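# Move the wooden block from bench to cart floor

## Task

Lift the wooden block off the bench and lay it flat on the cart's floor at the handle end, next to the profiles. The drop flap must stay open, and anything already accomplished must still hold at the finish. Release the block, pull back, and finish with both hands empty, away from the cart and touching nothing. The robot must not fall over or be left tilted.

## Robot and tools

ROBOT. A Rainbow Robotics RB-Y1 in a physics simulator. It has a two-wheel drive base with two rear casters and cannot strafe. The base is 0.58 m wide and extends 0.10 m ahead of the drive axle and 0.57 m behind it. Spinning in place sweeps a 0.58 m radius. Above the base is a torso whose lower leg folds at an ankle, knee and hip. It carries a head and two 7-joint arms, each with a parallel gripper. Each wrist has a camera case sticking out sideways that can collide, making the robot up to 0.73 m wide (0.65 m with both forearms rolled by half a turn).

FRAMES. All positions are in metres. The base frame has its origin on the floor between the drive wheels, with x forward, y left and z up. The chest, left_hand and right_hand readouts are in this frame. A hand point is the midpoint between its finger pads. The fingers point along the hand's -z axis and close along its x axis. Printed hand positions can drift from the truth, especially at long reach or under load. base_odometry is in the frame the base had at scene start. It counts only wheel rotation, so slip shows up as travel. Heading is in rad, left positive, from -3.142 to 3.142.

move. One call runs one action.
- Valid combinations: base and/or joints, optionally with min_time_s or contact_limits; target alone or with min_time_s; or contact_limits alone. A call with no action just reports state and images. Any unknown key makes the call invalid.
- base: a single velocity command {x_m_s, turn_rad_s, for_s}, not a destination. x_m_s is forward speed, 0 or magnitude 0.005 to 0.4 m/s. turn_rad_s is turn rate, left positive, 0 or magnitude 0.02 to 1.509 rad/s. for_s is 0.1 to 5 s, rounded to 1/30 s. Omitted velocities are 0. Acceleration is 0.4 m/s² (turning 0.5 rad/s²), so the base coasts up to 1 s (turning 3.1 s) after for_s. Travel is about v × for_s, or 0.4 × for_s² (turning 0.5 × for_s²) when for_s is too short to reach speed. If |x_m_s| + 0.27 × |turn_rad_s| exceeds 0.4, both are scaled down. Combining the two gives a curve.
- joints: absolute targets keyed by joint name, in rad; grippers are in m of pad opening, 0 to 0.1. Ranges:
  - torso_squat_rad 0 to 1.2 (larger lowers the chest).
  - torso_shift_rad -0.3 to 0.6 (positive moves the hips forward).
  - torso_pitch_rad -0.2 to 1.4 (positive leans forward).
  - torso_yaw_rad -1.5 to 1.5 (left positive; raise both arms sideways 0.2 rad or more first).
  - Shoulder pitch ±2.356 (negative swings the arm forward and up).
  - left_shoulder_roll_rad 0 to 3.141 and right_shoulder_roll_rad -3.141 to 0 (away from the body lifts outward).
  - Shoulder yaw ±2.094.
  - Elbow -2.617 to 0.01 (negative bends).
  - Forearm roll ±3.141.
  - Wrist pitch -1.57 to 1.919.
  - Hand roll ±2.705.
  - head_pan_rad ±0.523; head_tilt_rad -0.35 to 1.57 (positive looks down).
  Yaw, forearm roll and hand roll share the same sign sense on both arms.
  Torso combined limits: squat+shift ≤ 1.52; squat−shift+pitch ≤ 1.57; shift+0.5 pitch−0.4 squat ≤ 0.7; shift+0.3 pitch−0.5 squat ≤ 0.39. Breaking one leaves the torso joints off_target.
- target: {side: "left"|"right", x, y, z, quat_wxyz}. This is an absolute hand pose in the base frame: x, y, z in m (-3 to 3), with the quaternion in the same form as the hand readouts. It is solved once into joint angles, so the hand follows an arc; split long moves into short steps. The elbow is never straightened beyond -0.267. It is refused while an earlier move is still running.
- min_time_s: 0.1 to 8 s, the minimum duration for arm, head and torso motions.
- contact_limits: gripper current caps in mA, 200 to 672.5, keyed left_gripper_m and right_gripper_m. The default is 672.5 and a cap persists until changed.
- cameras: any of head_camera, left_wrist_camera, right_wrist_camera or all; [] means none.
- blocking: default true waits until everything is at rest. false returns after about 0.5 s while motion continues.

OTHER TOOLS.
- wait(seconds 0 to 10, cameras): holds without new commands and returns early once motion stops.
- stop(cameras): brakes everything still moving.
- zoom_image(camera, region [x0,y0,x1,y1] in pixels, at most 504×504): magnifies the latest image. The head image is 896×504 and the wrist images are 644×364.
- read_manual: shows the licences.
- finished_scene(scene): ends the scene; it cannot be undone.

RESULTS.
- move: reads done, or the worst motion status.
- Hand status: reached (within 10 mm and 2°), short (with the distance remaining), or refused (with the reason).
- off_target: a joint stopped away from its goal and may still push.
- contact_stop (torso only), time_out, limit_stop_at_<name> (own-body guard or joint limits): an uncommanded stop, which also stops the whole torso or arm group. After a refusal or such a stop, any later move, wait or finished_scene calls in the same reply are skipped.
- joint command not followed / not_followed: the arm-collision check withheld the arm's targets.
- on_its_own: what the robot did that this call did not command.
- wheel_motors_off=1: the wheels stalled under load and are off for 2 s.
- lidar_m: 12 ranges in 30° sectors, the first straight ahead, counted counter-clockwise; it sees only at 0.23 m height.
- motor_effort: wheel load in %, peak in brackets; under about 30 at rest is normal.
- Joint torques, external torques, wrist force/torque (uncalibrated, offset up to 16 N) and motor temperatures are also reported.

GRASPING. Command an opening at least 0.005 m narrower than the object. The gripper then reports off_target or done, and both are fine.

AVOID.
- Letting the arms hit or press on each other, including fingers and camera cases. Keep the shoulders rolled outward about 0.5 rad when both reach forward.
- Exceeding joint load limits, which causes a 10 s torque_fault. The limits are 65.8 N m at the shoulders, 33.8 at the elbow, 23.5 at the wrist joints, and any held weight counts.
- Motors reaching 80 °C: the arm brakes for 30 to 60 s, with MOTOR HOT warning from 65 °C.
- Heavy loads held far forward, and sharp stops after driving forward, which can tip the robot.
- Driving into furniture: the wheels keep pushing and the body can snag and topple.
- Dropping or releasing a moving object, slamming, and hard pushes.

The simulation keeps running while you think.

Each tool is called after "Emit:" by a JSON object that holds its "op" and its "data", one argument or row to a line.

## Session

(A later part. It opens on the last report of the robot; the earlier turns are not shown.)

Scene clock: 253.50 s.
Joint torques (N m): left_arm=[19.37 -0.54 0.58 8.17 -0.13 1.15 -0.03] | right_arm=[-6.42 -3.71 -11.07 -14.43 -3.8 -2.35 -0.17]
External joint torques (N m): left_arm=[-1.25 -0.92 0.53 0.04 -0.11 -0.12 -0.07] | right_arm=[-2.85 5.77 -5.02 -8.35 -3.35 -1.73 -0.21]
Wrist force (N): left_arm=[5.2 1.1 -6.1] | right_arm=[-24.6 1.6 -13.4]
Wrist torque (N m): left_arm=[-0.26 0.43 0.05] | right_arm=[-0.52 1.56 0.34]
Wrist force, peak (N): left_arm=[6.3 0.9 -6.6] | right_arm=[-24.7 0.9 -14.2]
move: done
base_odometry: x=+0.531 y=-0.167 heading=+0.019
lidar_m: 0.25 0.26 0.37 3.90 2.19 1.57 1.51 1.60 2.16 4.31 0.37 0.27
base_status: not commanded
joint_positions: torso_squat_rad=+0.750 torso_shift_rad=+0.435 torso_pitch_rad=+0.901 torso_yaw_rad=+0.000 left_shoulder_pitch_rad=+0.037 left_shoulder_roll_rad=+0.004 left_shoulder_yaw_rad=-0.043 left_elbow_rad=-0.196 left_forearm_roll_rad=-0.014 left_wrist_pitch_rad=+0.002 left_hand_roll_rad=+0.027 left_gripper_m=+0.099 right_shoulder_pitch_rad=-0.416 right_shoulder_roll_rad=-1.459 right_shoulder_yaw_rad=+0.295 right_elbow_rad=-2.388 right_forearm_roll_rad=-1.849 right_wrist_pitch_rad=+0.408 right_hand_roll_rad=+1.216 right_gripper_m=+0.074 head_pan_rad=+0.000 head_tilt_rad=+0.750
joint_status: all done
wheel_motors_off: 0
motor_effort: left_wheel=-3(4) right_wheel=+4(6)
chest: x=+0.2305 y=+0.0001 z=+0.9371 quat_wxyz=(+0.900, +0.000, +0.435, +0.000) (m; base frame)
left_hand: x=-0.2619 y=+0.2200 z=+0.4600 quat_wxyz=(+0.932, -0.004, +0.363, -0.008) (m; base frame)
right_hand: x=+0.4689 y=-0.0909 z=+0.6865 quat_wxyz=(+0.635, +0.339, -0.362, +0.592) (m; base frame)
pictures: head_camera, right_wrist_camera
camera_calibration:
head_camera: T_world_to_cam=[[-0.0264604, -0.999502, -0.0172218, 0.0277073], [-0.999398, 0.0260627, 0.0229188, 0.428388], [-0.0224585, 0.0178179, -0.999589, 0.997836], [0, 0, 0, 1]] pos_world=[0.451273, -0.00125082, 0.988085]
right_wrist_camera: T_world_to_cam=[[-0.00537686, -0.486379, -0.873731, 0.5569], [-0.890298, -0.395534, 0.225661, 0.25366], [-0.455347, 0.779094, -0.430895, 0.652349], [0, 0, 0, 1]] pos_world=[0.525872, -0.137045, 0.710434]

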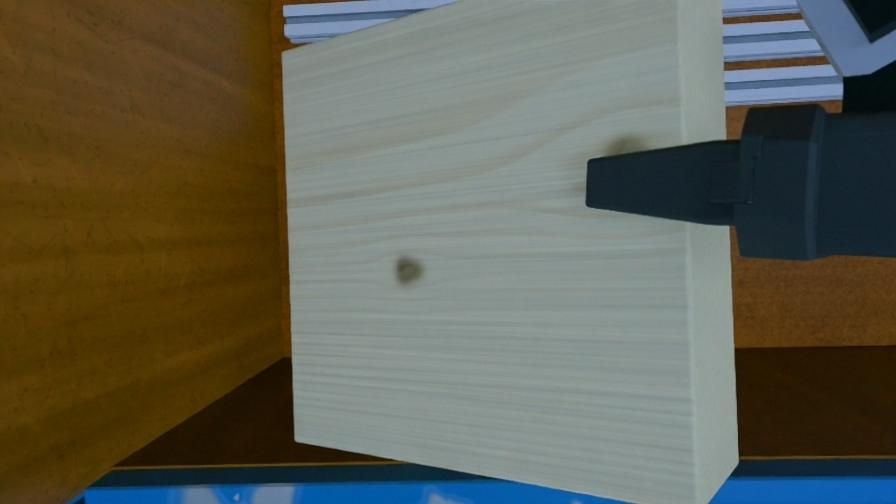

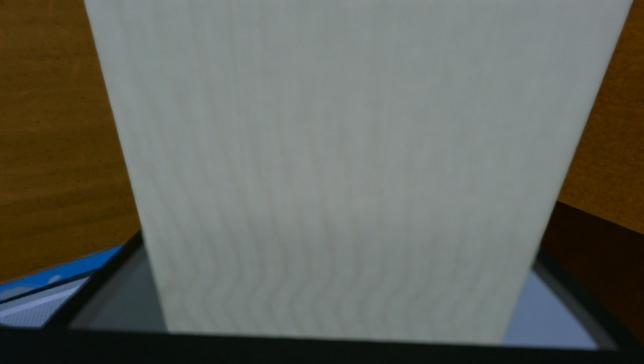

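Emit:
{"op": "move", "data": {
  "joints": {"torso_pitch_rad":1.05},
  "min_time_s": 2
}}

Emit:
{"op": "move", "data": {
  "target": {"side":"right","x":0.466,"y":-0.09,"z":0.66,"quat_wxyz":[0.6324,0.3416,-0.3651,0.5917]},
  "min_time_s": 1.5,
  "cameras": ["head_camera"]
}}

Scene clock: 260.17 s.
Joint torques (N m): left_arm=[21.59 -0.51 0.96 9.06 -0.21 1.31 0] | right_arm=[-5.12 -3.4 -7.63 -16.25 -3.79 -0.57 -0.24]
External joint torques (N m): left_arm=[-1.51 -0.9 0.91 -0.05 -0.2 -0.17 -0.04] | right_arm=[-3.2 5.07 -2.71 -9.52 -3.29 -0.23 -0.28]
Wrist force (N): left_arm=[5.9 1.8 -5.8] | right_arm=[-22.8 -5.8 -12.9]
Wrist torque (N m): left_arm=[-0.34 0.48 0.05] | right_arm=[-0.96 1.39 0.20]
Wrist force, peak (N): left_arm=[6.2 1.6 -6.3] | right_arm=[-24.9 0.9 -14.0]
move: done
base_odometry: x=+0.531 y=-0.167 heading=+0.019
lidar_m: 0.25 0.26 0.37 3.89 2.19 1.58 1.52 1.60 2.15 4.30 0.37 0.27
base_status: not commanded
joint_positions: torso_squat_rad=+0.750 torso_shift_rad=+0.435 torso_pitch_rad=+1.051 torso_yaw_rad=+0.000 left_shoulder_pitch_rad=+0.037 left_shoulder_roll_rad=+0.004 left_shoulder_yaw_rad=-0.043 left_elbow_rad=-0.196 left_forearm_roll_rad=-0.014 left_wrist_pitch_rad=+0.002 left_hand_roll_rad=+0.027 left_gripper_m=+0.099 right_shoulder_pitch_rad=-0.415 right_shoulder_roll_rad=-1.459 right_shoulder_yaw_rad=+0.294 right_elbow_rad=-2.388 right_forearm_roll_rad=-1.850 right_wrist_pitch_rad=+0.407 right_hand_roll_rad=+1.216 right_gripper_m=+0.074 head_pan_rad=+0.000 head_tilt_rad=+0.750
joint_status: all done
wheel_motors_off: 0
motor_effort: left_wheel=-4(5) right_wheel=+5(6)
chest: x=+0.2565 y=+0.0001 z=+0.8987 quat_wxyz=(+0.865, +0.000, +0.501, +0.000) (m; base frame)
left_hand: x=-0.3016 y=+0.2200 z=+0.5006 quat_wxyz=(+0.902, -0.005, +0.431, -0.007) (m; base frame)
right_hand: x=+0.4551 y=-0.0910 z=+0.6154 quat_wxyz=(+0.661, +0.382, -0.314, +0.565) (m; base frame)
camera_calibration:
head_camera: T_world_to_cam=[[-0.028734, -0.999502, -0.0130745, 0.0245896], [-0.984755, 0.0260604, 0.171982, 0.317502], [-0.171556, 0.0178169, -0.985013, 0.985242], [0, 0, 0, 1]] pos_world=[0.482392, -0.00125082, 0.916194]
left_wrist_camera: T_world_to_cam=[[0.620875, 0.00949661, -0.783852, 0.576973], [0.366821, -0.887216, 0.279803, 0.194852], [-0.692789, -0.461256, -0.554334, 0.242546], [0, 0, 0, 1]] pos_world=[-0.261671, 0.279273, 0.532192]
right_wrist_camera: T_world_to_cam=[[-0.135774, -0.486262, -0.8632, 0.547485], [-0.847106, -0.394852, 0.355673, 0.157784], [-0.513787, 0.779513, -0.358304, 0.597383], [0, 0, 0, 1]] pos_world=[0.514921, -0.137146, 0.630515]

Scene clock: 262.00 s.
Joint torques (N m): left_arm=[21.42 -0.56 0.68 9.03 -0.08 1.32 0.03] | right_arm=[-4.89 -5.72 -9.32 -16.29 -2.59 -2.41 -0.1]
External joint torques (N m): left_arm=[-1.68 -0.95 0.63 -0.08 -0.06 -0.17 -0.01] | right_arm=[-2.57 1.3 -4.34 -9.98 -2.36 -1.82 -0.14]
Wrist force (N): left_arm=[5.8 0.9 -5.9] | right_arm=[-24.4 0.8 -13.5]
Wrist torque (N m): left_arm=[-0.23 0.44 0.05] | right_arm=[-0.32 1.59 0.22]
Wrist force, peak (N): left_arm=[6.4 1.8 -6.1] | right_arm=[-24.3 -4.0 -14.6]
move: done
base_odometry: x=+0.531 y=-0.167 heading=+0.019
lidar_m: 0.25 0.26 0.37 3.90 2.18 1.59 1.51 1.59 2.16 4.32 0.37 0.26
base_status: not commanded
joint_positions: torso_squat_rad=+0.750 torso_shift_rad=+0.435 torso_pitch_rad=+1.051 torso_yaw_rad=+0.000 left_shoulder_pitch_rad=+0.037 left_shoulder_roll_rad=+0.004 left_shoulder_yaw_rad=-0.043 left_elbow_rad=-0.196 left_forearm_roll_rad=-0.014 left_wrist_pitch_rad=+0.002 left_hand_roll_rad=+0.027 left_gripper_m=+0.099 right_shoulder_pitch_rad=-0.213 right_shoulder_roll_rad=-1.605 right_shoulder_yaw_rad=+0.072 right_elbow_rad=-2.537 right_forearm_roll_rad=-1.849 right_wrist_pitch_rad=+0.247 right_hand_roll_rad=+1.235 right_gripper_m=+0.074 head_pan_rad=+0.000 head_tilt_rad=+0.750
joint_status: all done
wheel_motors_off: 0
motor_effort: left_wheel=-4(5) right_wheel=+4(6)
chest: x=+0.2565 y=+0.0001 z=+0.8987 quat_wxyz=(+0.865, +0.000, +0.502, +0.000) (m; base frame)
left_hand: x=-0.3016 y=+0.2200 z=+0.5006 quat_wxyz=(+0.902, -0.005, +0.431, -0.007) (m; base frame)
right_hand: x=+0.4661 y=-0.0899 z=+0.6584 quat_wxyz=(+0.634, +0.341, -0.362, +0.593) (m; base frame)
right_hand_status: reached (checked arc, planned for 1.5 s): 2 mm and 0.4 deg off.
pictures: head_camera
camera_calibration:
head_camera: T_world_to_cam=[[-0.0287369, -0.999502, -0.013074, 0.0245934], [-0.984755, 0.0260633, 0.171982, 0.3176], [-0.171556, 0.0178169, -0.985013, 0.98526], [0, 0, 0, 1]] pos_world=[0.482492, -0.00125081, 0.916194]

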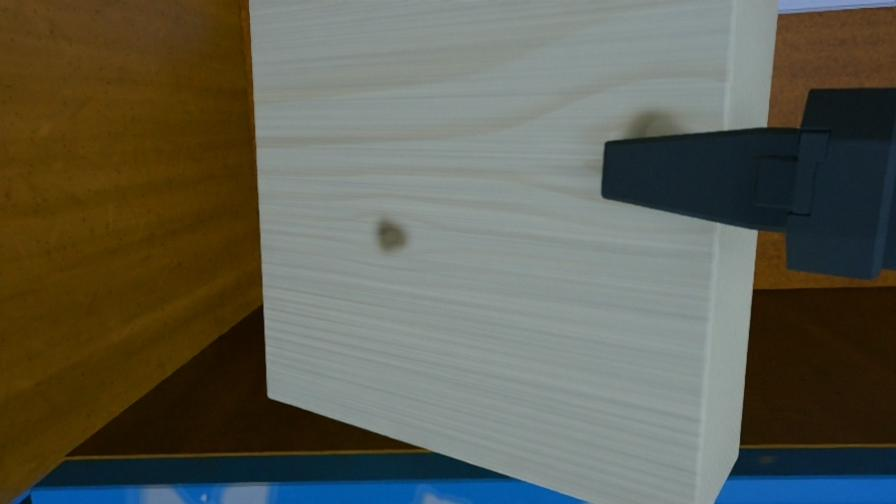

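Emit:
{"op": "move", "data": {
  "target": {"side":"right","x":0.49,"y":-0.09,"z":0.655,"quat_wxyz":[0.6324,0.3416,-0.3651,0.5917]},
  "min_time_s": 1
}}

Emit:
{"op": "move", "data": {
  "joints": {"torso_squat_rad":1.0,"torso_shift_rad":0.512,"head_tilt_rad":0.5},
  "min_time_s": 3,
  "cameras": ["head_camera","right_wrist_camera"]
}}

Scene clock: 265.50 s.
Joint torques (N m): left_arm=[21.23 -0.56 0.96 9.13 -0.14 1.37 0.06] | right_arm=[-9.04 -2.99 -7.73 -14.43 -3.02 -2.42 -0.14]
External joint torques (N m): left_arm=[-1.86 -0.96 0.91 0.02 -0.12 -0.12 0.02] | right_arm=[-5.99 5.21 -2.02 -8.49 -2.68 -1.86 -0.19]
Wrist force (N): left_arm=[5.4 0.2 -5.7] | right_arm=[-24.4 0.8 -13.7]
Wrist torque (N m): left_arm=[-0.15 0.37 0.04] | right_arm=[-0.41 1.57 0.24]
Wrist force, peak (N): left_arm=[6.4 1.8 -6.1] | right_arm=[-25.2 1.0 -13.9]
move: done
base_odometry: x=+0.531 y=-0.167 heading=+0.019
lidar_m: 0.25 0.26 0.38 3.89 2.19 1.57 1.52 1.60 2.16 4.29 0.36 0.26
base_status: not commanded
joint_positions: torso_squat_rad=+0.750 torso_shift_rad=+0.435 torso_pitch_rad=+1.051 torso_yaw_rad=+0.000 left_shoulder_pitch_rad=+0.037 left_shoulder_roll_rad=+0.004 left_shoulder_yaw_rad=-0.043 left_elbow_rad=-0.196 left_forearm_roll_rad=-0.014 left_wrist_pitch_rad=+0.002 left_hand_roll_rad=+0.027 left_gripper_m=+0.099 right_shoulder_pitch_rad=-0.345 right_shoulder_roll_rad=-1.567 right_shoulder_yaw_rad=+0.112 right_elbow_rad=-2.465 right_forearm_roll_rad=-1.904 right_wrist_pitch_rad=+0.324 right_hand_roll_rad=+1.243 right_gripper_m=+0.074 head_pan_rad=+0.000 head_tilt_rad=+0.750
joint_status: all done
wheel_motors_off: 0
motor_effort: left_wheel=-4(5) right_wheel=+6(6)
chest: x=+0.2565 y=+0.0001 z=+0.8987 quat_wxyz=(+0.865, +0.000, +0.502, +0.000) (m; base frame)
left_hand: x=-0.3017 y=+0.2200 z=+0.5006 quat_wxyz=(+0.902, -0.005, +0.431, -0.007) (m; base frame)
right_hand: x=+0.4896 y=-0.0911 z=+0.6543 quat_wxyz=(+0.634, +0.340, -0.364, +0.592) (m; base frame)
right_hand_status: reached (checked arc, planned for 1.0 s): 1 mm and 0.3 deg off.
camera_calibration:
head_camera: T_world_to_cam=[[-0.0287347, -0.999502, -0.0130711, 0.0245885], [-0.984738, 0.0260599, 0.172079, 0.317521], [-0.171653, 0.0178163, -0.984996, 0.985193], [0, 0, 0, 1]] pos_world=[0.482493, -0.00125082, 0.916094]
left_wrist_camera: T_world_to_cam=[[0.620832, 0.0094674, -0.783886, 0.57705], [0.366794, -0.887234, 0.279783, 0.194898], [-0.692841, -0.461223, -0.554296, 0.242433], [0, 0, 0, 1]] pos_world=[-0.261771, 0.279273, 0.532192]
right_wrist_camera: T_world_to_cam=[[-0.00405361, -0.481812, -0.876265, 0.530201], [-0.890549, -0.396853, 0.222328, 0.281422], [-0.454868, 0.781259, -0.427469, 0.645701], [0, 0, 0, 1]] pos_world=[0.546479, -0.137319, 0.678046]

Scene clock: 268.80 s.
Joint torques (N m): left_arm=[21.17 -0.4 0.78 8.96 -0.05 1.45 0] | right_arm=[-9.38 -2.82 -7.96 -14.26 -3.06 -2.27 -0.05]
External joint torques (N m): left_arm=[-1.93 -0.79 0.73 -0.15 -0.03 -0.03 -0.04] | right_arm=[-6.33 5.38 -2.23 -8.32 -2.72 -1.69 -0.09]
Wrist force (N): left_arm=[6.0 0.9 -5.2] | right_arm=[-23.9 0.8 -13.4]
Wrist torque (N m): left_arm=[-0.24 0.46 0.07] | right_arm=[-0.34 1.70 0.29]
Wrist force, peak (N): left_arm=[6.5 1.0 -6.4] | right_arm=[-24.9 0.8 -14.5]
move: done
base_odometry: x=+0.531 y=-0.167 heading=+0.019
lidar_m: 0.24 0.25 0.36 3.89 2.19 1.59 1.51 1.59 2.15 4.32 0.39 0.28
base_status: not commanded
joint_positions: torso_squat_rad=+1.000 torso_shift_rad=+0.512 torso_pitch_rad=+1.051 torso_yaw_rad=+0.000 left_shoulder_pitch_rad=+0.037 left_shoulder_roll_rad=+0.004 left_shoulder_yaw_rad=-0.043 left_elbow_rad=-0.196 left_forearm_roll_rad=-0.014 left_wrist_pitch_rad=+0.002 left_hand_roll_rad=+0.027 left_gripper_m=+0.099 right_shoulder_pitch_rad=-0.345 right_shoulder_roll_rad=-1.567 right_shoulder_yaw_rad=+0.112 right_elbow_rad=-2.465 right_forearm_roll_rad=-1.904 right_wrist_pitch_rad=+0.324 right_hand_roll_rad=+1.243 right_gripper_m=+0.074 head_pan_rad=+0.000 head_tilt_rad=+0.500
joint_status: all done
wheel_motors_off: 0
motor_effort: left_wheel=-7(7) right_wheel=+7(9)
chest: x=+0.2259 y=+0.0000 z=+0.7640 quat_wxyz=(+0.865, +0.000, +0.501, +0.000) (m; base frame)
left_hand: x=-0.3322 y=+0.2201 z=+0.3658 quat_wxyz=(+0.902, -0.005, +0.431, -0.007) (m; base frame)
right_hand: x=+0.4590 y=-0.0912 z=+0.5196 quat_wxyz=(+0.634, +0.340, -0.364, +0.592) (m; base frame)
pictures: head_camera, right_wrist_camera
camera_calibration:
head_camera: T_world_to_cam=[[-0.0247023, -0.999497, -0.0198822, 0.0259425], [-0.99669, 0.026164, -0.0769691, 0.525703], [0.0774506, 0.017915, -0.996835, 0.754991], [0, 0, 0, 1]] pos_world=[0.46613, -0.00135076, 0.79358]
right_wrist_camera: T_world_to_cam=[[-0.00402122, -0.481618, -0.876372, 0.412065], [-0.890617, -0.396801, 0.222152, 0.284218], [-0.454737, 0.781405, -0.427341, 0.574163], [0, 0, 0, 1]] pos_world=[0.51588, -0.137418, 0.543347]

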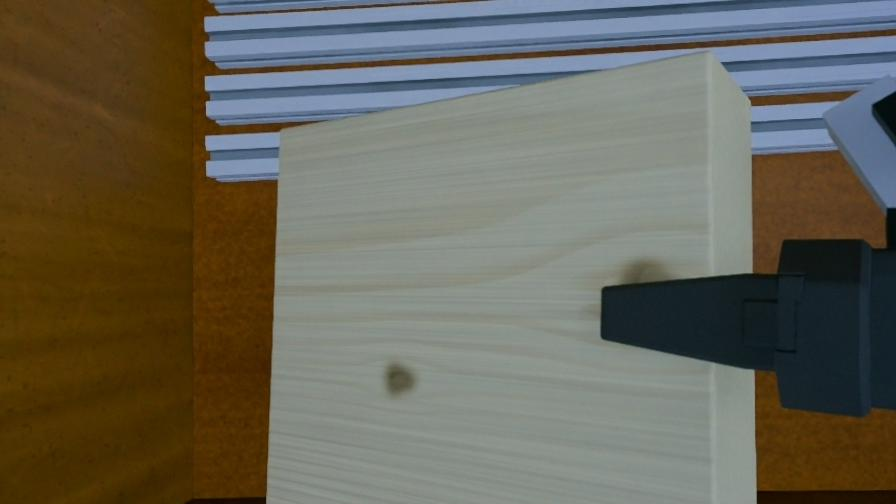

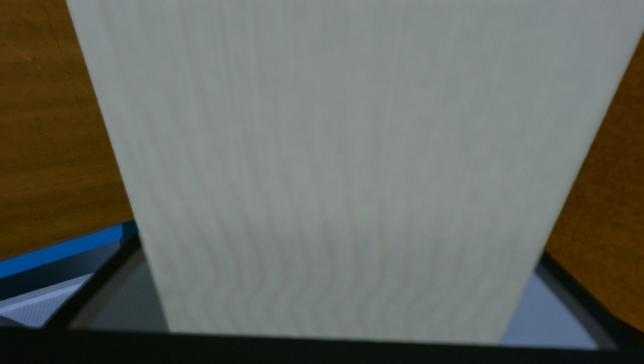

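Emit:
{"op": "move", "data": {
  "target": {"side":"right","x":0.467,"y":-0.09,"z":0.505,"quat_wxyz":[0.6324,0.3416,-0.3651,0.5917]},
  "min_time_s": 1
}}

Emit:
{"op": "move", "data": {
  "target": {"side":"right","x":0.467,"y":-0.09,"z":0.49,"quat_wxyz":[0.6324,0.3416,-0.3651,0.5917]},
  "min_time_s": 1,
  "cameras": ["head_camera"]
}}

Scene clock: 274.97 s.
Joint torques (N m): left_arm=[21.26 -0.75 0.84 9.01 -0.16 1.36 -0.1] | right_arm=[-9.4 -3.56 -8.37 -14.48 -2.9 -2.08 -0.1]
External joint torques (N m): left_arm=[-1.84 -1.15 0.79 -0.1 -0.15 -0.12 -0.14] | right_arm=[-6.18 5.39 -2.45 -8.39 -2.48 -1.54 -0.14]
Wrist force (N): left_arm=[5.6 1.0 -5.7] | right_arm=[-24.6 0.3 -13.6]
Wrist torque (N m): left_arm=[-0.24 0.43 0.07] | right_arm=[-0.33 1.61 0.24]
Wrist force, peak (N): left_arm=[6.5 0.3 -6.4] | right_arm=[-25.2 0.9 -14.0]
move: done
base_odometry: x=+0.531 y=-0.167 heading=+0.019
lidar_m: 0.24 0.27 0.36 3.88 2.19 1.58 1.52 1.59 2.15 4.32 0.38 0.28
base_status: not commanded
joint_positions: torso_squat_rad=+1.000 torso_shift_rad=+0.512 torso_pitch_rad=+1.051 torso_yaw_rad=+0.000 left_shoulder_pitch_rad=+0.037 left_shoulder_roll_rad=+0.004 left_shoulder_yaw_rad=-0.043 left_elbow_rad=-0.196 left_forearm_roll_rad=-0.014 left_wrist_pitch_rad=+0.002 left_hand_roll_rad=+0.027 left_gripper_m=+0.099 right_shoulder_pitch_rad=-0.448 right_shoulder_roll_rad=-1.506 right_shoulder_yaw_rad=+0.204 right_elbow_rad=-2.396 right_forearm_roll_rad=-1.893 right_wrist_pitch_rad=+0.374 right_hand_roll_rad=+1.265 right_gripper_m=+0.074 head_pan_rad=+0.000 head_tilt_rad=+0.500
joint_status: all done
wheel_motors_off: 0
motor_effort: left_wheel=-6(7) right_wheel=+6(8)
chest: x=+0.2259 y=+0.0000 z=+0.7640 quat_wxyz=(+0.865, +0.000, +0.501, +0.000) (m; base frame)
left_hand: x=-0.3322 y=+0.2201 z=+0.3659 quat_wxyz=(+0.902, -0.005, +0.431, -0.007) (m; base frame)
right_hand: x=+0.4667 y=-0.0910 z=+0.5040 quat_wxyz=(+0.633, +0.341, -0.364, +0.592) (m; base frame)
right_hand_status: reached (checked arc, planned for 1.0 s): 1 mm and 0.2 deg off.
camera_calibration:
head_camera: T_world_to_cam=[[-0.0247023, -0.999497, -0.0198822, 0.0259425], [-0.99669, 0.026164, -0.0769691, 0.525703], [0.0774506, 0.017915, -0.996835, 0.754991], [0, 0, 0, 1]] pos_world=[0.46613, -0.00135076, 0.79358]
left_wrist_camera: T_world_to_cam=[[0.620882, 0.00951886, -0.783846, 0.49038], [0.366662, -0.887328, 0.279657, 0.24381], [-0.692867, -0.461041, -0.554416, 0.146627], [0, 0, 0, 1]] pos_world=[-0.292271, 0.279273, 0.397492]
right_wrist_camera: T_world_to_cam=[[-0.00402049, -0.480553, -0.876956, 0.398893], [-0.889903, -0.398295, 0.222337, 0.294052], [-0.456132, 0.7813, -0.426044, 0.570868], [0, 0, 0, 1]] pos_world=[0.523673, -0.137211, 0.527648]

Scene clock: 276.30 s.
Joint torques (N m): left_arm=[21.53 -0.5 0.86 9.12 -0.09 1.4 -0.02] | right_arm=[-9.53 -3.69 -7.93 -14.96 -3.21 -1.8 -0.03]
External joint torques (N m): left_arm=[-1.56 -0.9 0.8 0.01 -0.07 -0.09 -0.06] | right_arm=[-6.43 5.45 -2.08 -8.65 -2.74 -1.3 -0.08]
Wrist force (N): left_arm=[5.9 1.1 -5.7] | right_arm=[-24.2 1.0 -13.6]
Wrist torque (N m): left_arm=[-0.24 0.44 0.03] | right_arm=[-0.36 1.64 0.28]
Wrist force, peak (N): left_arm=[6.7 1.2 -6.0] | right_arm=[-24.8 1.2 -14.2]
move: done
base_odometry: x=+0.531 y=-0.167 heading=+0.019
lidar_m: 0.23 0.26 0.37 3.89 2.20 1.57 1.52 1.61 2.15 4.30 0.38 0.28
base_status: not commanded
joint_positions: torso_squat_rad=+1.000 torso_shift_rad=+0.512 torso_pitch_rad=+1.051 torso_yaw_rad=+0.000 left_shoulder_pitch_rad=+0.037 left_shoulder_roll_rad=+0.004 left_shoulder_yaw_rad=-0.043 left_elbow_rad=-0.196 left_forearm_roll_rad=-0.014 left_wrist_pitch_rad=+0.002 left_hand_roll_rad=+0.027 left_gripper_m=+0.099 right_shoulder_pitch_rad=-0.491 right_shoulder_roll_rad=-1.454 right_shoulder_yaw_rad=+0.261 right_elbow_rad=-2.347 right_forearm_roll_rad=-1.875 right_wrist_pitch_rad=+0.400 right_hand_roll_rad=+1.295 right_gripper_m=+0.074 head_pan_rad=+0.000 head_tilt_rad=+0.500
joint_status: all done
wheel_motors_off: 0
motor_effort: left_wheel=-7(7) right_wheel=+5(8)
chest: x=+0.2259 y=+0.0000 z=+0.7640 quat_wxyz=(+0.865, +0.000, +0.501, +0.000) (m; base frame)
left_hand: x=-0.3322 y=+0.2201 z=+0.3659 quat_wxyz=(+0.902, -0.005, +0.431, -0.007) (m; base frame)
right_hand: x=+0.4668 y=-0.0910 z=+0.4888 quat_wxyz=(+0.633, +0.341, -0.364, +0.592) (m; base frame)
right_hand_status: reached (checked arc, planned for 1.0 s): 2 mm and 0.2 deg off.
pictures: head_camera
camera_calibration:
head_camera: T_world_to_cam=[[-0.0247023, -0.999497, -0.0198822, 0.0259425], [-0.99669, 0.026164, -0.0769691, 0.525703], [0.0774506, 0.017915, -0.996835, 0.754991], [0, 0, 0, 1]] pos_world=[0.46613, -0.00135076, 0.79358]

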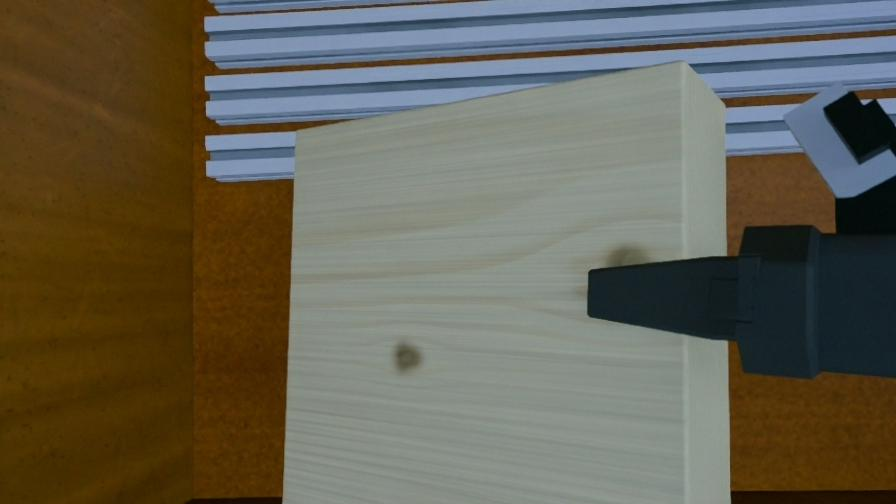

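Emit:
{"op": "move", "data": {
  "target": {"side":"right","x":0.467,"y":-0.09,"z":0.472,"quat_wxyz":[0.6324,0.3416,-0.3651,0.5917]},
  "min_time_s": 1
}}

Emit:
{"op": "move", "data": {
  "target": {"side":"right","x":0.467,"y":-0.09,"z":0.457,"quat_wxyz":[0.6324,0.3416,-0.3651,0.5917]},
  "min_time_s": 1,
  "cameras": ["head_camera"]
}}

Scene clock: 279.10 s.
Joint torques (N m): left_arm=[21.42 -0.49 0.59 9.04 -0.08 1.29 0] | right_arm=[-9.34 -3.7 -7.97 -15.36 -3.45 -1.45 -0.18]
External joint torques (N m): left_arm=[-1.67 -0.89 0.54 -0.07 -0.06 -0.19 -0.04] | right_arm=[-6.4 5.53 -2.21 -8.83 -2.93 -1.02 -0.23]
Wrist force (N): left_arm=[6.2 1.2 -5.3] | right_arm=[-24.0 0.3 -13.8]
Wrist torque (N m): left_arm=[-0.25 0.49 0.04] | right_arm=[-0.33 1.68 0.26]
Wrist force, peak (N): left_arm=[6.5 1.3 -6.1] | right_arm=[-25.2 1.0 -13.7]
move: done
base_odometry: x=+0.531 y=-0.167 heading=+0.019
lidar_m: 0.24 0.27 0.37 3.88 2.20 1.58 1.51 1.59 2.16 4.31 0.39 0.29
base_status: not commanded
joint_positions: torso_squat_rad=+1.000 torso_shift_rad=+0.512 torso_pitch_rad=+1.051 torso_yaw_rad=+0.000 left_shoulder_pitch_rad=+0.037 left_shoulder_roll_rad=+0.004 left_shoulder_yaw_rad=-0.043 left_elbow_rad=-0.196 left_forearm_roll_rad=-0.014 left_wrist_pitch_rad=+0.002 left_hand_roll_rad=+0.027 left_gripper_m=+0.099 right_shoulder_pitch_rad=-0.527 right_shoulder_roll_rad=-1.393 right_shoulder_yaw_rad=+0.312 right_elbow_rad=-2.287 right_forearm_roll_rad=-1.864 right_wrist_pitch_rad=+0.429 right_hand_roll_rad=+1.341 right_gripper_m=+0.074 head_pan_rad=+0.000 head_tilt_rad=+0.500
joint_status: all done
wheel_motors_off: 0
motor_effort: left_wheel=-6(7) right_wheel=+7(9)
chest: x=+0.2259 y=+0.0000 z=+0.7640 quat_wxyz=(+0.865, +0.000, +0.501, +0.000) (m; base frame)
left_hand: x=-0.3322 y=+0.2201 z=+0.3659 quat_wxyz=(+0.902, -0.005, +0.431, -0.007) (m; base frame)
right_hand: x=+0.4667 y=-0.0910 z=+0.4708 quat_wxyz=(+0.633, +0.341, -0.364, +0.592) (m; base frame)
right_hand_status: reached (checked arc, planned for 1.0 s): 2 mm and 0.2 deg off.
camera_calibration:
head_camera: T_world_to_cam=[[-0.0247023, -0.999497, -0.0198822, 0.0259425], [-0.99669, 0.026164, -0.0769691, 0.525703], [0.0774506, 0.017915, -0.996835, 0.754991], [0, 0, 0, 1]] pos_world=[0.46613, -0.00135076, 0.79358]
left_wrist_camera: T_world_to_cam=[[0.620882, 0.00951886, -0.783846, 0.49038], [0.366662, -0.887328, 0.279657, 0.24381], [-0.692867, -0.461041, -0.554416, 0.146627], [0, 0, 0, 1]] pos_world=[-0.292271, 0.279273, 0.397492]
right_wrist_camera: T_world_to_cam=[[-0.00431915, -0.481046, -0.876685, 0.36973], [-0.889644, -0.398483, 0.223035, 0.301013], [-0.456634, 0.7809, -0.426239, 0.557073], [0, 0, 0, 1]] pos_world=[0.52377, -0.137213, 0.494446]

Scene clock: 280.43 s.
Joint torques (N m): left_arm=[21.02 -0.62 0.79 9.29 0.03 1.35 0.07] | right_arm=[-5.43 -5.6 -4.36 -8.58 -2.35 -0.01 -1.11]
External joint torques (N m): left_arm=[-2.07 -1.02 0.74 0.19 0.05 -0.14 0.03] | right_arm=[-2.6 3.62 1.31 -1.9 -1.78 0.35 -1.15]
Wrist force (N): left_arm=[5.5 0.6 -5.1] | right_arm=[-12.3 2.9 -1.5]
Wrist torque (N m): left_arm=[-0.21 0.46 0.01] | right_arm=[-0.99 -0.55 1.26]
Wrist force, peak (N): left_arm=[6.2 1.5 -6.4] | right_arm=[-25.4 0.1 -13.6]
move: done
base_odometry: x=+0.531 y=-0.167 heading=+0.019
lidar_m: 0.25 0.26 0.36 3.88 2.20 1.58 1.52 1.60 2.15 4.31 0.38 0.28
base_status: not commanded
joint_positions: torso_squat_rad=+1.000 torso_shift_rad=+0.512 torso_pitch_rad=+1.050 torso_yaw_rad=+0.000 left_shoulder_pitch_rad=+0.037 left_shoulder_roll_rad=+0.004 left_shoulder_yaw_rad=-0.043 left_elbow_rad=-0.196 left_forearm_roll_rad=-0.014 left_wrist_pitch_rad=+0.002 left_hand_roll_rad=+0.027 left_gripper_m=+0.099 right_shoulder_pitch_rad=-0.551 right_shoulder_roll_rad=-1.342 right_shoulder_yaw_rad=+0.344 right_elbow_rad=-2.237 right_forearm_roll_rad=-1.863 right_wrist_pitch_rad=+0.452 right_hand_roll_rad=+1.385 right_gripper_m=+0.074 head_pan_rad=+0.000 head_tilt_rad=+0.500
joint_status: all done
wheel_motors_off: 0
motor_effort: left_wheel=-6(7) right_wheel=+5(8)
chest: x=+0.2258 y=+0.0000 z=+0.7641 quat_wxyz=(+0.865, +0.000, +0.501, +0.000) (m; base frame)
left_hand: x=-0.3322 y=+0.2201 z=+0.3658 quat_wxyz=(+0.902, -0.005, +0.431, -0.007) (m; base frame)
right_hand: x=+0.4670 y=-0.0904 z=+0.4568 quat_wxyz=(+0.633, +0.341, -0.365, +0.592) (m; base frame)
right_hand_status: reached (checked arc, planned for 1.0 s): 0 mm and 0.1 deg off.
pictures: head_camera
camera_calibration:
head_camera: T_world_to_cam=[[-0.0246963, -0.999497, -0.0198902, 0.0259475], [-0.996674, 0.0261623, -0.0771743, 0.525774], [0.0776559, 0.0179181, -0.996819, 0.755089], [0, 0, 0, 1]] pos_world=[0.466029, -0.00135077, 0.793779]

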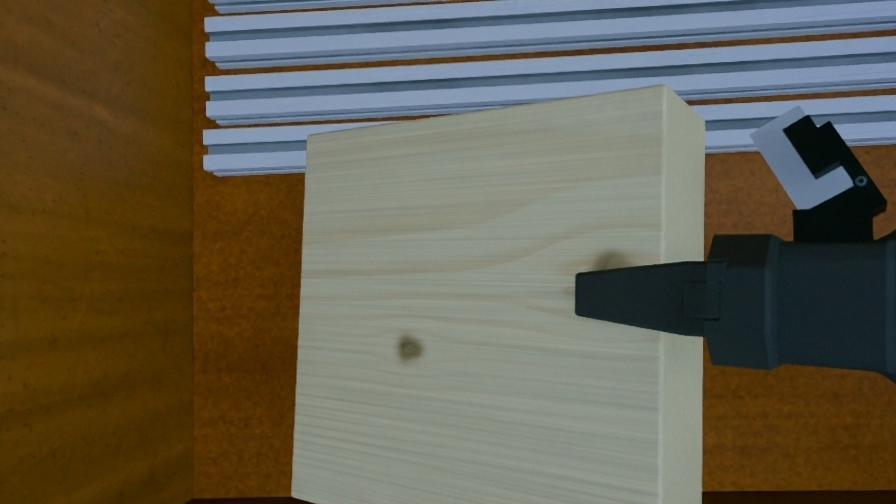

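Emit:
{"op": "move", "data": {
  "target": {"side":"right","x":0.467,"y":-0.09,"z":0.48,"quat_wxyz":[0.6324,0.3416,-0.3651,0.5917]},
  "min_time_s": 1
}}

Emit:
{"op": "move", "data": {
  "target": {"side":"right","x":0.448,"y":-0.09,"z":0.48,"quat_wxyz":[0.6324,0.3416,-0.3651,0.5917]},
  "min_time_s": 1
}}

Emit:
{"op": "move", "data": {
  "target": {"side":"right","x":0.448,"y":-0.09,"z":0.462,"quat_wxyz":[0.6324,0.3416,-0.3651,0.5917]},
  "min_time_s": 1,
  "cameras": ["head_camera"]
}}

Scene clock: 288.47 s.
Joint torques (N m): left_arm=[21.64 -0.48 0.68 9.12 -0.15 1.33 0.03] | right_arm=[-6.16 -7.57 -10.37 -16.18 -3.88 -1.75 -0.62]
External joint torques (N m): left_arm=[-1.45 -0.88 0.63 0.02 -0.14 -0.15 -0.01] | right_arm=[-3.15 1.63 -4.56 -9.73 -3.38 -1.29 -0.67]
Wrist force (N): left_arm=[6.0 0.6 -5.4] | right_arm=[-24.1 1.1 -13.6]
Wrist torque (N m): left_arm=[-0.18 0.47 0.03] | right_arm=[-0.23 1.64 0.24]
Wrist force, peak (N): left_arm=[6.4 0.5 -6.8] | right_arm=[-26.0 -0.1 -13.5]
move: done
base_odometry: x=+0.531 y=-0.167 heading=+0.019
lidar_m: 0.24 0.27 0.37 3.89 2.19 1.58 1.52 1.60 2.14 4.31 0.39 0.28
base_status: not commanded
joint_positions: torso_squat_rad=+1.000 torso_shift_rad=+0.512 torso_pitch_rad=+1.051 torso_yaw_rad=+0.000 left_shoulder_pitch_rad=+0.037 left_shoulder_roll_rad=+0.004 left_shoulder_yaw_rad=-0.043 left_elbow_rad=-0.196 left_forearm_roll_rad=-0.014 left_wrist_pitch_rad=+0.002 left_hand_roll_rad=+0.027 left_gripper_m=+0.099 right_shoulder_pitch_rad=-0.514 right_shoulder_roll_rad=-1.416 right_shoulder_yaw_rad=+0.292 right_elbow_rad=-2.312 right_forearm_roll_rad=-1.868 right_wrist_pitch_rad=+0.419 right_hand_roll_rad=+1.320 right_gripper_m=+0.074 head_pan_rad=+0.000 head_tilt_rad=+0.500
joint_status: all done
wheel_motors_off: 0
motor_effort: left_wheel=-6(7) right_wheel=+7(9)
chest: x=+0.2259 y=+0.0000 z=+0.7640 quat_wxyz=(+0.865, +0.000, +0.501, +0.000) (m; base frame)
left_hand: x=-0.3322 y=+0.2201 z=+0.3658 quat_wxyz=(+0.902, -0.005, +0.431, -0.007) (m; base frame)
right_hand: x=+0.4668 y=-0.0906 z=+0.4786 quat_wxyz=(+0.633, +0.341, -0.364, +0.592) (m; base frame)
right_hand_status: reached (checked arc, planned for 1.0 s): 1 mm and 0.2 deg off.
camera_calibration:
head_camera: T_world_to_cam=[[-0.0247, -0.999497, -0.019888, 0.0259456], [-0.996682, 0.0261641, -0.0770747, 0.525691], [0.0775563, 0.0179183, -0.996827, 0.755042], [0, 0, 0, 1]] pos_world=[0.466029, -0.00135077, 0.79368]
left_wrist_camera: T_world_to_cam=[[0.621002, 0.00952994, -0.783751, 0.490374], [0.366631, -0.887325, 0.279709, 0.243779], [-0.692776, -0.461047, -0.554524, 0.146698], [0, 0, 0, 1]] pos_world=[-0.292271, 0.279273, 0.397492]
right_wrist_camera: T_world_to_cam=[[-0.00419517, -0.479734, -0.877404, 0.377243], [-0.889328, -0.39941, 0.222636, 0.29943], [-0.45725, 0.781234, -0.424965, 0.559853], [0, 0, 0, 1]] pos_world=[0.523867, -0.136805, 0.502249]

Scene clock: 289.80 s.
Joint torques (N m): left_arm=[21.26 -0.55 0.58 9.13 -0.16 1.26 0.04] | right_arm=[-5.14 -6.97 -9.75 -16.92 -2.98 -1.84 0.04]
External joint torques (N m): left_arm=[-1.83 -0.95 0.53 0.03 -0.14 -0.23 0] | right_arm=[-2.94 1.68 -4.52 -10.21 -2.55 -1.4 0]
Wrist force (N): left_arm=[5.2 0.6 -5.7] | right_arm=[-24.2 0.5 -13.7]
Wrist torque (N m): left_arm=[-0.19 0.42 0.06] | right_arm=[-0.32 1.66 0.21]
Wrist force, peak (N): left_arm=[6.5 0.9 -6.8] | right_arm=[-25.2 0.9 -13.6]
move: done
base_odometry: x=+0.531 y=-0.167 heading=+0.019
lidar_m: 0.25 0.25 0.35 3.87 2.20 1.59 1.51 1.59 2.15 4.31 0.39 0.28
base_status: not commanded
joint_positions: torso_squat_rad=+1.000 torso_shift_rad=+0.512 torso_pitch_rad=+1.051 torso_yaw_rad=+0.000 left_shoulder_pitch_rad=+0.037 left_shoulder_roll_rad=+0.004 left_shoulder_yaw_rad=-0.043 left_elbow_rad=-0.196 left_forearm_roll_rad=-0.014 left_wrist_pitch_rad=+0.002 left_hand_roll_rad=+0.027 left_gripper_m=+0.099 right_shoulder_pitch_rad=-0.439 right_shoulder_roll_rad=-1.432 right_shoulder_yaw_rad=+0.291 right_elbow_rad=-2.359 right_forearm_roll_rad=-1.840 right_wrist_pitch_rad=+0.368 right_hand_roll_rad=+1.336 right_gripper_m=+0.074 head_pan_rad=+0.000 head_tilt_rad=+0.500
joint_status: all done
wheel_motors_off: 0
motor_effort: left_wheel=-6(7) right_wheel=+7(8)
chest: x=+0.2259 y=+0.0000 z=+0.7640 quat_wxyz=(+0.865, +0.000, +0.501, +0.000) (m; base frame)
left_hand: x=-0.3322 y=+0.2201 z=+0.3658 quat_wxyz=(+0.902, -0.005, +0.431, -0.007) (m; base frame)
right_hand: x=+0.4479 y=-0.0908 z=+0.4788 quat_wxyz=(+0.633, +0.341, -0.364, +0.592) (m; base frame)
right_hand_status: reached (checked arc, planned for 1.0 s): 1 mm and 0.2 deg off.
camera_calibration:
head_camera: T_world_to_cam=[[-0.0247, -0.999497, -0.019888, 0.0259456], [-0.996682, 0.0261641, -0.0770747, 0.525691], [0.0775563, 0.0179183, -0.996827, 0.755042], [0, 0, 0, 1]] pos_world=[0.466029, -0.00135077, 0.79368]
left_wrist_camera: T_world_to_cam=[[0.620979, 0.00958494, -0.783769, 0.490359], [0.366669, -0.887324, 0.27966, 0.24381], [-0.692776, -0.461047, -0.554524, 0.146698], [0, 0, 0, 1]] pos_world=[-0.292271, 0.279273, 0.397492]
right_wrist_camera: T_world_to_cam=[[-0.00443804, -0.480135, -0.877183, 0.37711], [-0.889628, -0.39869, 0.222728, 0.282635], [-0.456664, 0.781355, -0.425372, 0.551293], [0, 0, 0, 1]] pos_world=[0.504869, -0.137008, 0.502348]

Scene clock: 291.13 s.
Joint torques (N m): left_arm=[21.12 -0.52 0.82 9.03 -0.02 1.34 0] | right_arm=[-8.21 -3.44 -6.7 -16.28 -3.23 -1.21 0.03]
External joint torques (N m): left_arm=[-1.97 -0.92 0.77 -0.08 0 -0.14 -0.04] | right_arm=[-6.2 5.28 -1.56 -9.42 -2.74 -0.85 -0.02]
Wrist force (N): left_arm=[5.4 0.9 -6.0] | right_arm=[-24.8 0.4 -13.8]
Wrist torque (N m): left_arm=[-0.20 0.43 0.06] | right_arm=[-0.29 1.58 0.23]
Wrist force, peak (N): left_arm=[6.5 1.1 -6.5] | right_arm=[-25.0 0.6 -13.9]
move: done
base_odometry: x=+0.531 y=-0.167 heading=+0.019
lidar_m: 0.25 0.26 0.35 3.89 2.20 1.58 1.52 1.59 2.16 4.32 0.40 0.26
base_status: not commanded
joint_positions: torso_squat_rad=+1.000 torso_shift_rad=+0.512 torso_pitch_rad=+1.051 torso_yaw_rad=+0.000 left_shoulder_pitch_rad=+0.037 left_shoulder_roll_rad=+0.004 left_shoulder_yaw_rad=-0.043 left_elbow_rad=-0.196 left_forearm_roll_rad=-0.014 left_wrist_pitch_rad=+0.002 left_hand_roll_rad=+0.027 left_gripper_m=+0.099 right_shoulder_pitch_rad=-0.473 right_shoulder_roll_rad=-1.370 right_shoulder_yaw_rad=+0.336 right_elbow_rad=-2.297 right_forearm_roll_rad=-1.836 right_wrist_pitch_rad=+0.400 right_hand_roll_rad=+1.385 right_gripper_m=+0.074 head_pan_rad=+0.000 head_tilt_rad=+0.500
joint_status: all done
wheel_motors_off: 0
motor_effort: left_wheel=-5(7) right_wheel=+6(8)
chest: x=+0.2259 y=+0.0000 z=+0.7640 quat_wxyz=(+0.865, +0.000, +0.501, +0.000) (m; base frame)
left_hand: x=-0.3322 y=+0.2201 z=+0.3658 quat_wxyz=(+0.902, -0.005, +0.431, -0.007) (m; base frame)
right_hand: x=+0.4477 y=-0.0911 z=+0.4608 quat_wxyz=(+0.633, +0.341, -0.364, +0.592) (m; base frame)
right_hand_status: reached (checked arc, planned for 1.0 s): 2 mm and 0.2 deg off.
pictures: head_camera
camera_calibration:
head_camera: T_world_to_cam=[[-0.0247, -0.999497, -0.019888, 0.0259456], [-0.996682, 0.0261641, -0.0770747, 0.525691], [0.0775563, 0.0179183, -0.996827, 0.755042], [0, 0, 0, 1]] pos_world=[0.466029, -0.00135077, 0.79368]

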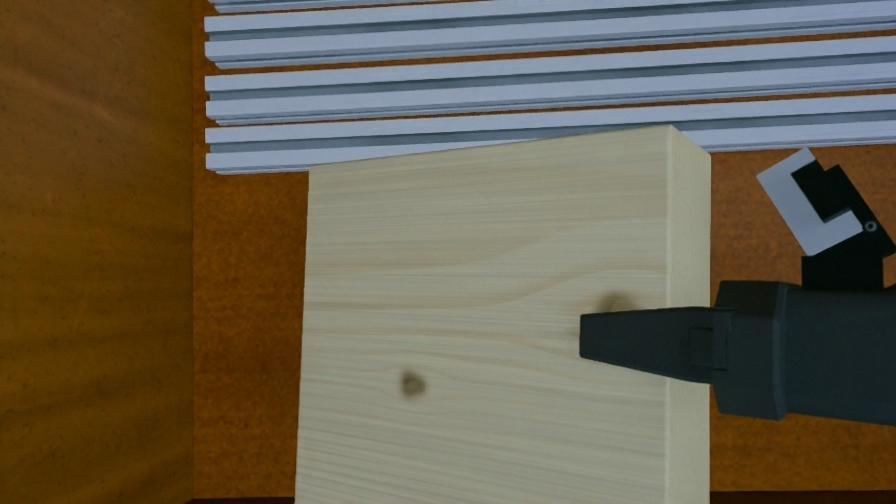

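Emit:
{"op": "move", "data": {
  "target": {"side":"right","x":0.446,"y":-0.09,"z":0.447,"quat_wxyz":[0.6324,0.3416,-0.3651,0.5917]},
  "min_time_s": 1
}}

Emit:
{"op": "move", "data": {
  "target": {"side":"right","x":0.446,"y":-0.09,"z":0.435,"quat_wxyz":[0.6324,0.3416,-0.3651,0.5917]},
  "min_time_s": 1,
  "cameras": ["head_camera"]
}}

Scene clock: 294.00 s.
Joint torques (N m): left_arm=[21.48 -0.66 1 9.09 -0.1 1.35 0.01] | right_arm=[-4.31 -3.34 -3.29 -16.19 -3.69 1.01 0.07]
External joint torques (N m): left_arm=[-1.61 -1.06 0.95 -0.02 -0.08 -0.14 -0.03] | right_arm=[-2.53 5.34 1.72 -9.21 -3.15 1.29 0.02]
Wrist force (N): left_arm=[6.1 0.2 -5.6] | right_arm=[-21.2 -8.2 -12.5]
Wrist torque (N m): left_arm=[-0.14 0.50 0.03] | right_arm=[0.00 1.66 0.03]
Wrist force, peak (N): left_arm=[6.3 1.2 -6.2] | right_arm=[-24.7 0.4 -14.4]
move: done
base_odometry: x=+0.531 y=-0.167 heading=+0.019
lidar_m: 0.25 0.26 0.37 3.88 2.20 1.59 1.52 1.59 2.16 4.30 0.39 0.28
base_status: not commanded
joint_positions: torso_squat_rad=+1.000 torso_shift_rad=+0.512 torso_pitch_rad=+1.051 torso_yaw_rad=+0.000 left_shoulder_pitch_rad=+0.037 left_shoulder_roll_rad=+0.004 left_shoulder_yaw_rad=-0.043 left_elbow_rad=-0.196 left_forearm_roll_rad=-0.014 left_wrist_pitch_rad=+0.002 left_hand_roll_rad=+0.027 left_gripper_m=+0.099 right_shoulder_pitch_rad=-0.491 right_shoulder_roll_rad=-1.320 right_shoulder_yaw_rad=+0.364 right_elbow_rad=-2.246 right_forearm_roll_rad=-1.838 right_wrist_pitch_rad=+0.422 right_hand_roll_rad=+1.435 right_gripper_m=+0.074 head_pan_rad=+0.000 head_tilt_rad=+0.500
joint_status: all done
wheel_motors_off: 0
motor_effort: left_wheel=-6(7) right_wheel=+5(8)
chest: x=+0.2259 y=+0.0000 z=+0.7640 quat_wxyz=(+0.865, +0.000, +0.501, +0.000) (m; base frame)
left_hand: x=-0.3322 y=+0.2201 z=+0.3658 quat_wxyz=(+0.902, -0.005, +0.431, -0.007) (m; base frame)
right_hand: x=+0.4464 y=-0.0910 z=+0.4461 quat_wxyz=(+0.633, +0.340, -0.364, +0.592) (m; base frame)
right_hand_status: reached (checked arc, planned for 1.0 s): 1 mm and 0.2 deg off.
camera_calibration:
head_camera: T_world_to_cam=[[-0.0247, -0.999497, -0.019888, 0.0259456], [-0.996682, 0.0261641, -0.0770747, 0.525691], [0.0775563, 0.0179183, -0.996827, 0.755042], [0, 0, 0, 1]] pos_world=[0.466029, -0.00135077, 0.79368]
left_wrist_camera: T_world_to_cam=[[0.620979, 0.00958494, -0.783769, 0.490359], [0.366669, -0.887324, 0.27966, 0.24381], [-0.692776, -0.461047, -0.554524, 0.146698], [0, 0, 0, 1]] pos_world=[-0.292271, 0.279273, 0.397492]
right_wrist_camera: T_world_to_cam=[[-0.00288668, -0.481009, -0.876711, 0.347374], [-0.890257, -0.398065, 0.22133, 0.289526], [-0.455449, 0.781137, -0.427072, 0.537106], [0, 0, 0, 1]] pos_world=[0.50338, -0.137213, 0.469849]

Scene clock: 295.33 s.
Joint torques (N m): left_arm=[21.22 -0.36 0.96 9.14 -0.11 1.39 0.04] | right_arm=[-1.9 -3.47 -0.29 -16.35 -3.5 2.68 0.22]
External joint torques (N m): left_arm=[-1.88 -0.76 0.91 0.04 -0.09 -0.1 0] | right_arm=[-0.21 5.18 4.65 -9.33 -2.94 2.9 0.17]
Wrist force (N): left_arm=[5.7 0.9 -5.0] | right_arm=[-17.8 -14.6 -9.9]
Wrist torque (N m): left_arm=[-0.22 0.45 0.05] | right_arm=[0.26 1.82 -0.02]
Wrist force, peak (N): left_arm=[6.6 0.9 -6.1] | right_arm=[-18.8 -15.6 -10.6]
move: done
base_odometry: x=+0.531 y=-0.167 heading=+0.019
lidar_m: 0.24 0.26 0.36 3.88 2.20 1.58 1.51 1.58 2.16 4.31 0.38 0.28
base_status: not commanded
joint_positions: torso_squat_rad=+1.000 torso_shift_rad=+0.512 torso_pitch_rad=+1.051 torso_yaw_rad=+0.000 left_shoulder_pitch_rad=+0.037 left_shoulder_roll_rad=+0.004 left_shoulder_yaw_rad=-0.043 left_elbow_rad=-0.196 left_forearm_roll_rad=-0.014 left_wrist_pitch_rad=+0.002 left_hand_roll_rad=+0.027 left_gripper_m=+0.099 right_shoulder_pitch_rad=-0.506 right_shoulder_roll_rad=-1.285 right_shoulder_yaw_rad=+0.384 right_elbow_rad=-2.206 right_forearm_roll_rad=-1.840 right_wrist_pitch_rad=+0.438 right_hand_roll_rad=+1.468 right_gripper_m=+0.074 head_pan_rad=+0.000 head_tilt_rad=+0.500
joint_status: all done
wheel_motors_off: 0
motor_effort: left_wheel=-7(7) right_wheel=+7(8)
chest: x=+0.2259 y=+0.0000 z=+0.7640 quat_wxyz=(+0.865, +0.000, +0.501, +0.000) (m; base frame)
left_hand: x=-0.3322 y=+0.2201 z=+0.3658 quat_wxyz=(+0.902, -0.005, +0.431, -0.007) (m; base frame)
right_hand: x=+0.4464 y=-0.0912 z=+0.4349 quat_wxyz=(+0.634, +0.339, -0.364, +0.592) (m; base frame)
right_hand_status: reached (checked arc, planned for 1.0 s): 1 mm and 0.3 deg off.
pictures: head_camera
camera_calibration:
head_camera: T_world_to_cam=[[-0.0247, -0.999497, -0.019888, 0.0259456], [-0.996682, 0.0261641, -0.0770747, 0.525691], [0.0775563, 0.0179183, -0.996827, 0.755042], [0, 0, 0, 1]] pos_world=[0.466029, -0.00135077, 0.79368]

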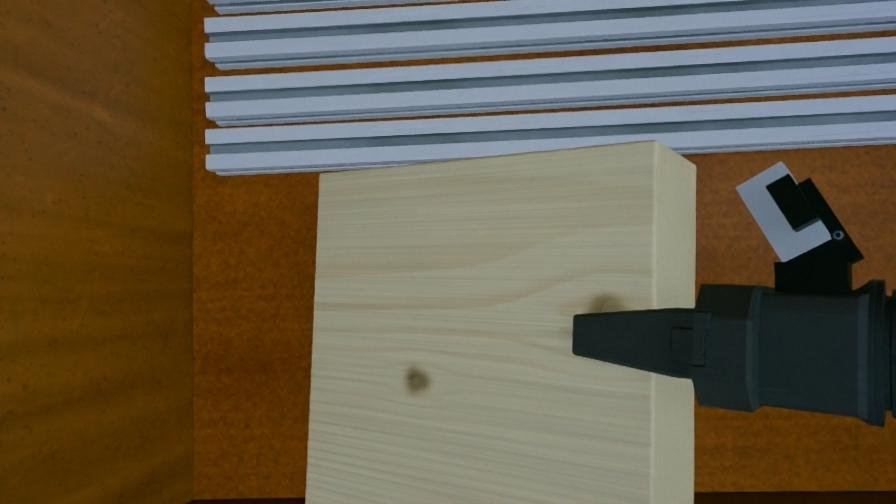

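Emit:
{"op": "move", "data": {
  "joints": {"head_tilt_rad":0.85},
  "cameras": ["head_camera","right_wrist_camera"]
}}

Scene clock: 297.60 s.
Joint torques (N m): left_arm=[21.49 -0.26 1.09 9.08 -0.18 1.43 -0.06] | right_arm=[-1.82 -3.43 0.07 -16.38 -3.48 2.72 0.05]
External joint torques (N m): left_arm=[-1.6 -0.66 1.04 -0.02 -0.16 -0.06 -0.1] | right_arm=[-0.13 5.23 5.01 -9.35 -2.91 2.94 0.01]
Wrist force (N): left_arm=[6.8 1.4 -5.0] | right_arm=[-18.5 -14.4 -10.3]
Wrist torque (N m): left_arm=[-0.26 0.56 0.07] | right_arm=[0.20 1.76 -0.02]
Wrist force, peak (N): left_arm=[6.2 0.4 -6.4] | right_arm=[-18.7 -14.5 -11.2]
move: done
base_odometry: x=+0.531 y=-0.167 heading=+0.019
lidar_m: 0.25 0.26 0.36 3.89 2.20 1.58 1.52 1.58 2.15 4.30 0.39 0.27
base_status: not commanded
joint_positions: torso_squat_rad=+1.000 torso_shift_rad=+0.512 torso_pitch_rad=+1.051 torso_yaw_rad=+0.000 left_shoulder_pitch_rad=+0.037 left_shoulder_roll_rad=+0.004 left_shoulder_yaw_rad=-0.043 left_elbow_rad=-0.196 left_forearm_roll_rad=-0.014 left_wrist_pitch_rad=+0.002 left_hand_roll_rad=+0.027 left_gripper_m=+0.099 right_shoulder_pitch_rad=-0.506 right_shoulder_roll_rad=-1.285 right_shoulder_yaw_rad=+0.384 right_elbow_rad=-2.206 right_forearm_roll_rad=-1.840 right_wrist_pitch_rad=+0.438 right_hand_roll_rad=+1.468 right_gripper_m=+0.074 head_pan_rad=+0.000 head_tilt_rad=+0.850
joint_status: all done
wheel_motors_off: 0
motor_effort: left_wheel=-7(7) right_wheel=+7(8)
chest: x=+0.2259 y=+0.0000 z=+0.7640 quat_wxyz=(+0.865, +0.000, +0.501, +0.000) (m; base frame)
left_hand: x=-0.3322 y=+0.2201 z=+0.3658 quat_wxyz=(+0.902, -0.005, +0.431, -0.007) (m; base frame)
right_hand: x=+0.4464 y=-0.0912 z=+0.4349 quat_wxyz=(+0.634, +0.339, -0.364, +0.592) (m; base frame)
pictures: head_camera, right_wrist_camera
camera_calibration:
head_camera: T_world_to_cam=[[-0.0300477, -0.999495, -0.0103069, 0.020045], [-0.962687, 0.0261636, 0.26935, 0.219268], [-0.268945, 0.0180157, -0.962987, 0.868633], [0, 0, 0, 1]] pos_world=[0.445303, -0.00135101, 0.777629]
right_wrist_camera: T_world_to_cam=[[-0.00237089, -0.482516, -0.875884, 0.336742], [-0.890729, -0.397098, 0.221168, 0.29239], [-0.454529, 0.780699, -0.428849, 0.532744], [0, 0, 0, 1]] pos_world=[0.503386, -0.137323, 0.458746]

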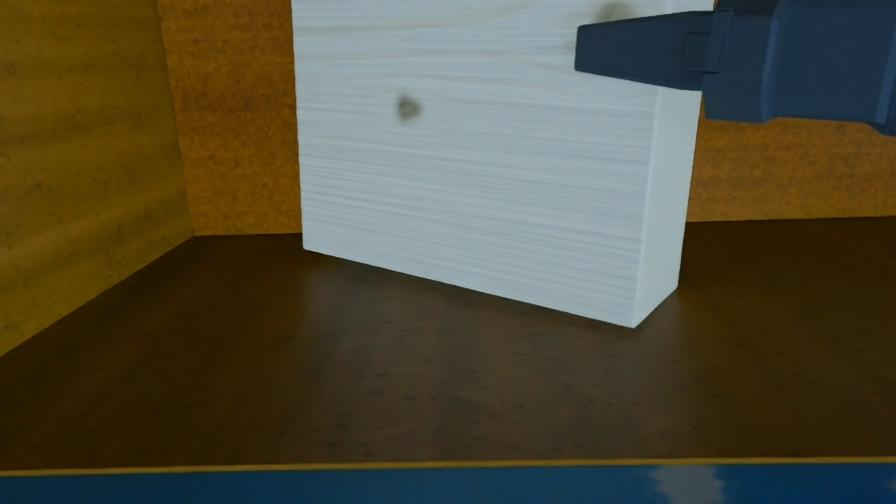

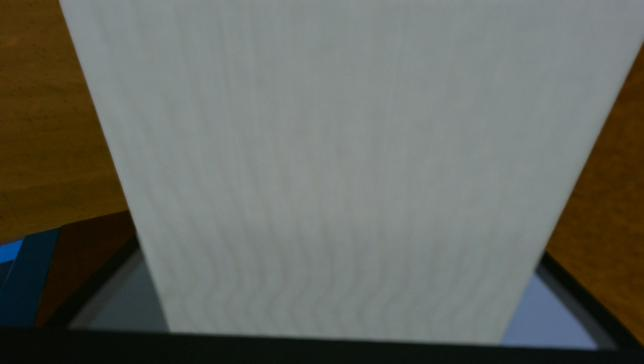

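Emit:
{"op": "move", "data": {
  "target": {"side":"right","x":0.453,"y":-0.09,"z":0.437,"quat_wxyz":[0.6324,0.3416,-0.3651,0.5917]},
  "min_time_s": 1,
  "cameras": ["head_camera"]
}}

Scene clock: 302.03 s.
Joint torques (N m): left_arm=[21.21 -0.68 0.7 9.07 -0.03 1.35 0.03] | right_arm=[-7.96 -2.99 -9.67 -16.15 -4.16 -0.46 -0.65]
External joint torques (N m): left_arm=[-1.88 -1.07 0.65 -0.04 -0.01 -0.14 -0.01] | right_arm=[-5.96 5.83 -4.55 -9.2 -3.57 -0.23 -0.7]
Wrist force (N): left_arm=[6.0 0.5 -5.5] | right_arm=[-24.3 0.2 -13.4]
Wrist torque (N m): left_arm=[-0.18 0.50 0.08] | right_arm=[-0.22 1.65 0.21]
Wrist force, peak (N): left_arm=[6.5 0.7 -6.6] | right_arm=[-24.7 0.9 -14.1]
move: done
base_odometry: x=+0.531 y=-0.167 heading=+0.019
lidar_m: 0.24 0.26 0.37 3.87 2.18 1.58 1.52 1.58 2.16 4.31 0.38 0.28
base_status: not commanded
joint_positions: torso_squat_rad=+1.000 torso_shift_rad=+0.512 torso_pitch_rad=+1.051 torso_yaw_rad=+0.000 left_shoulder_pitch_rad=+0.037 left_shoulder_roll_rad=+0.004 left_shoulder_yaw_rad=-0.043 left_elbow_rad=-0.196 left_forearm_roll_rad=-0.014 left_wrist_pitch_rad=+0.002 left_hand_roll_rad=+0.027 left_gripper_m=+0.099 right_shoulder_pitch_rad=-0.527 right_shoulder_roll_rad=-1.285 right_shoulder_yaw_rad=+0.380 right_elbow_rad=-2.194 right_forearm_roll_rad=-1.851 right_wrist_pitch_rad=+0.454 right_hand_roll_rad=+1.461 right_gripper_m=+0.074 head_pan_rad=+0.000 head_tilt_rad=+0.850
joint_status: all done
wheel_motors_off: 0
motor_effort: left_wheel=-6(7) right_wheel=+5(8)
chest: x=+0.2259 y=+0.0000 z=+0.7640 quat_wxyz=(+0.865, +0.000, +0.501, +0.000) (m; base frame)
left_hand: x=-0.3322 y=+0.2201 z=+0.3658 quat_wxyz=(+0.902, -0.005, +0.431, -0.007) (m; base frame)
right_hand: x=+0.4524 y=-0.0911 z=+0.4358 quat_wxyz=(+0.633, +0.341, -0.363, +0.592) (m; base frame)
right_hand_status: reached (checked arc, planned for 1.0 s): 2 mm and 0.2 deg off.
pictures: head_camera
camera_calibration:
head_camera: T_world_to_cam=[[-0.0300477, -0.999495, -0.0103069, 0.020045], [-0.962687, 0.0261636, 0.26935, 0.219268], [-0.268945, 0.0180157, -0.962987, 0.868633], [0, 0, 0, 1]] pos_world=[0.445303, -0.00135101, 0.777629]

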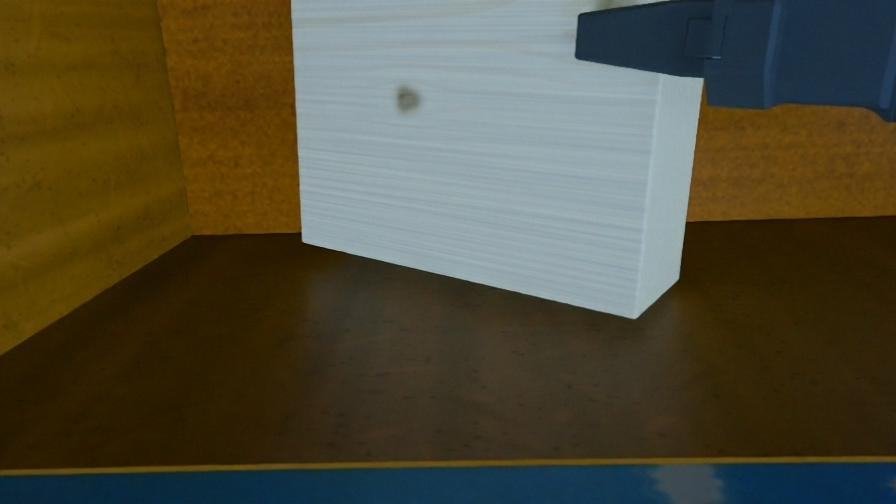

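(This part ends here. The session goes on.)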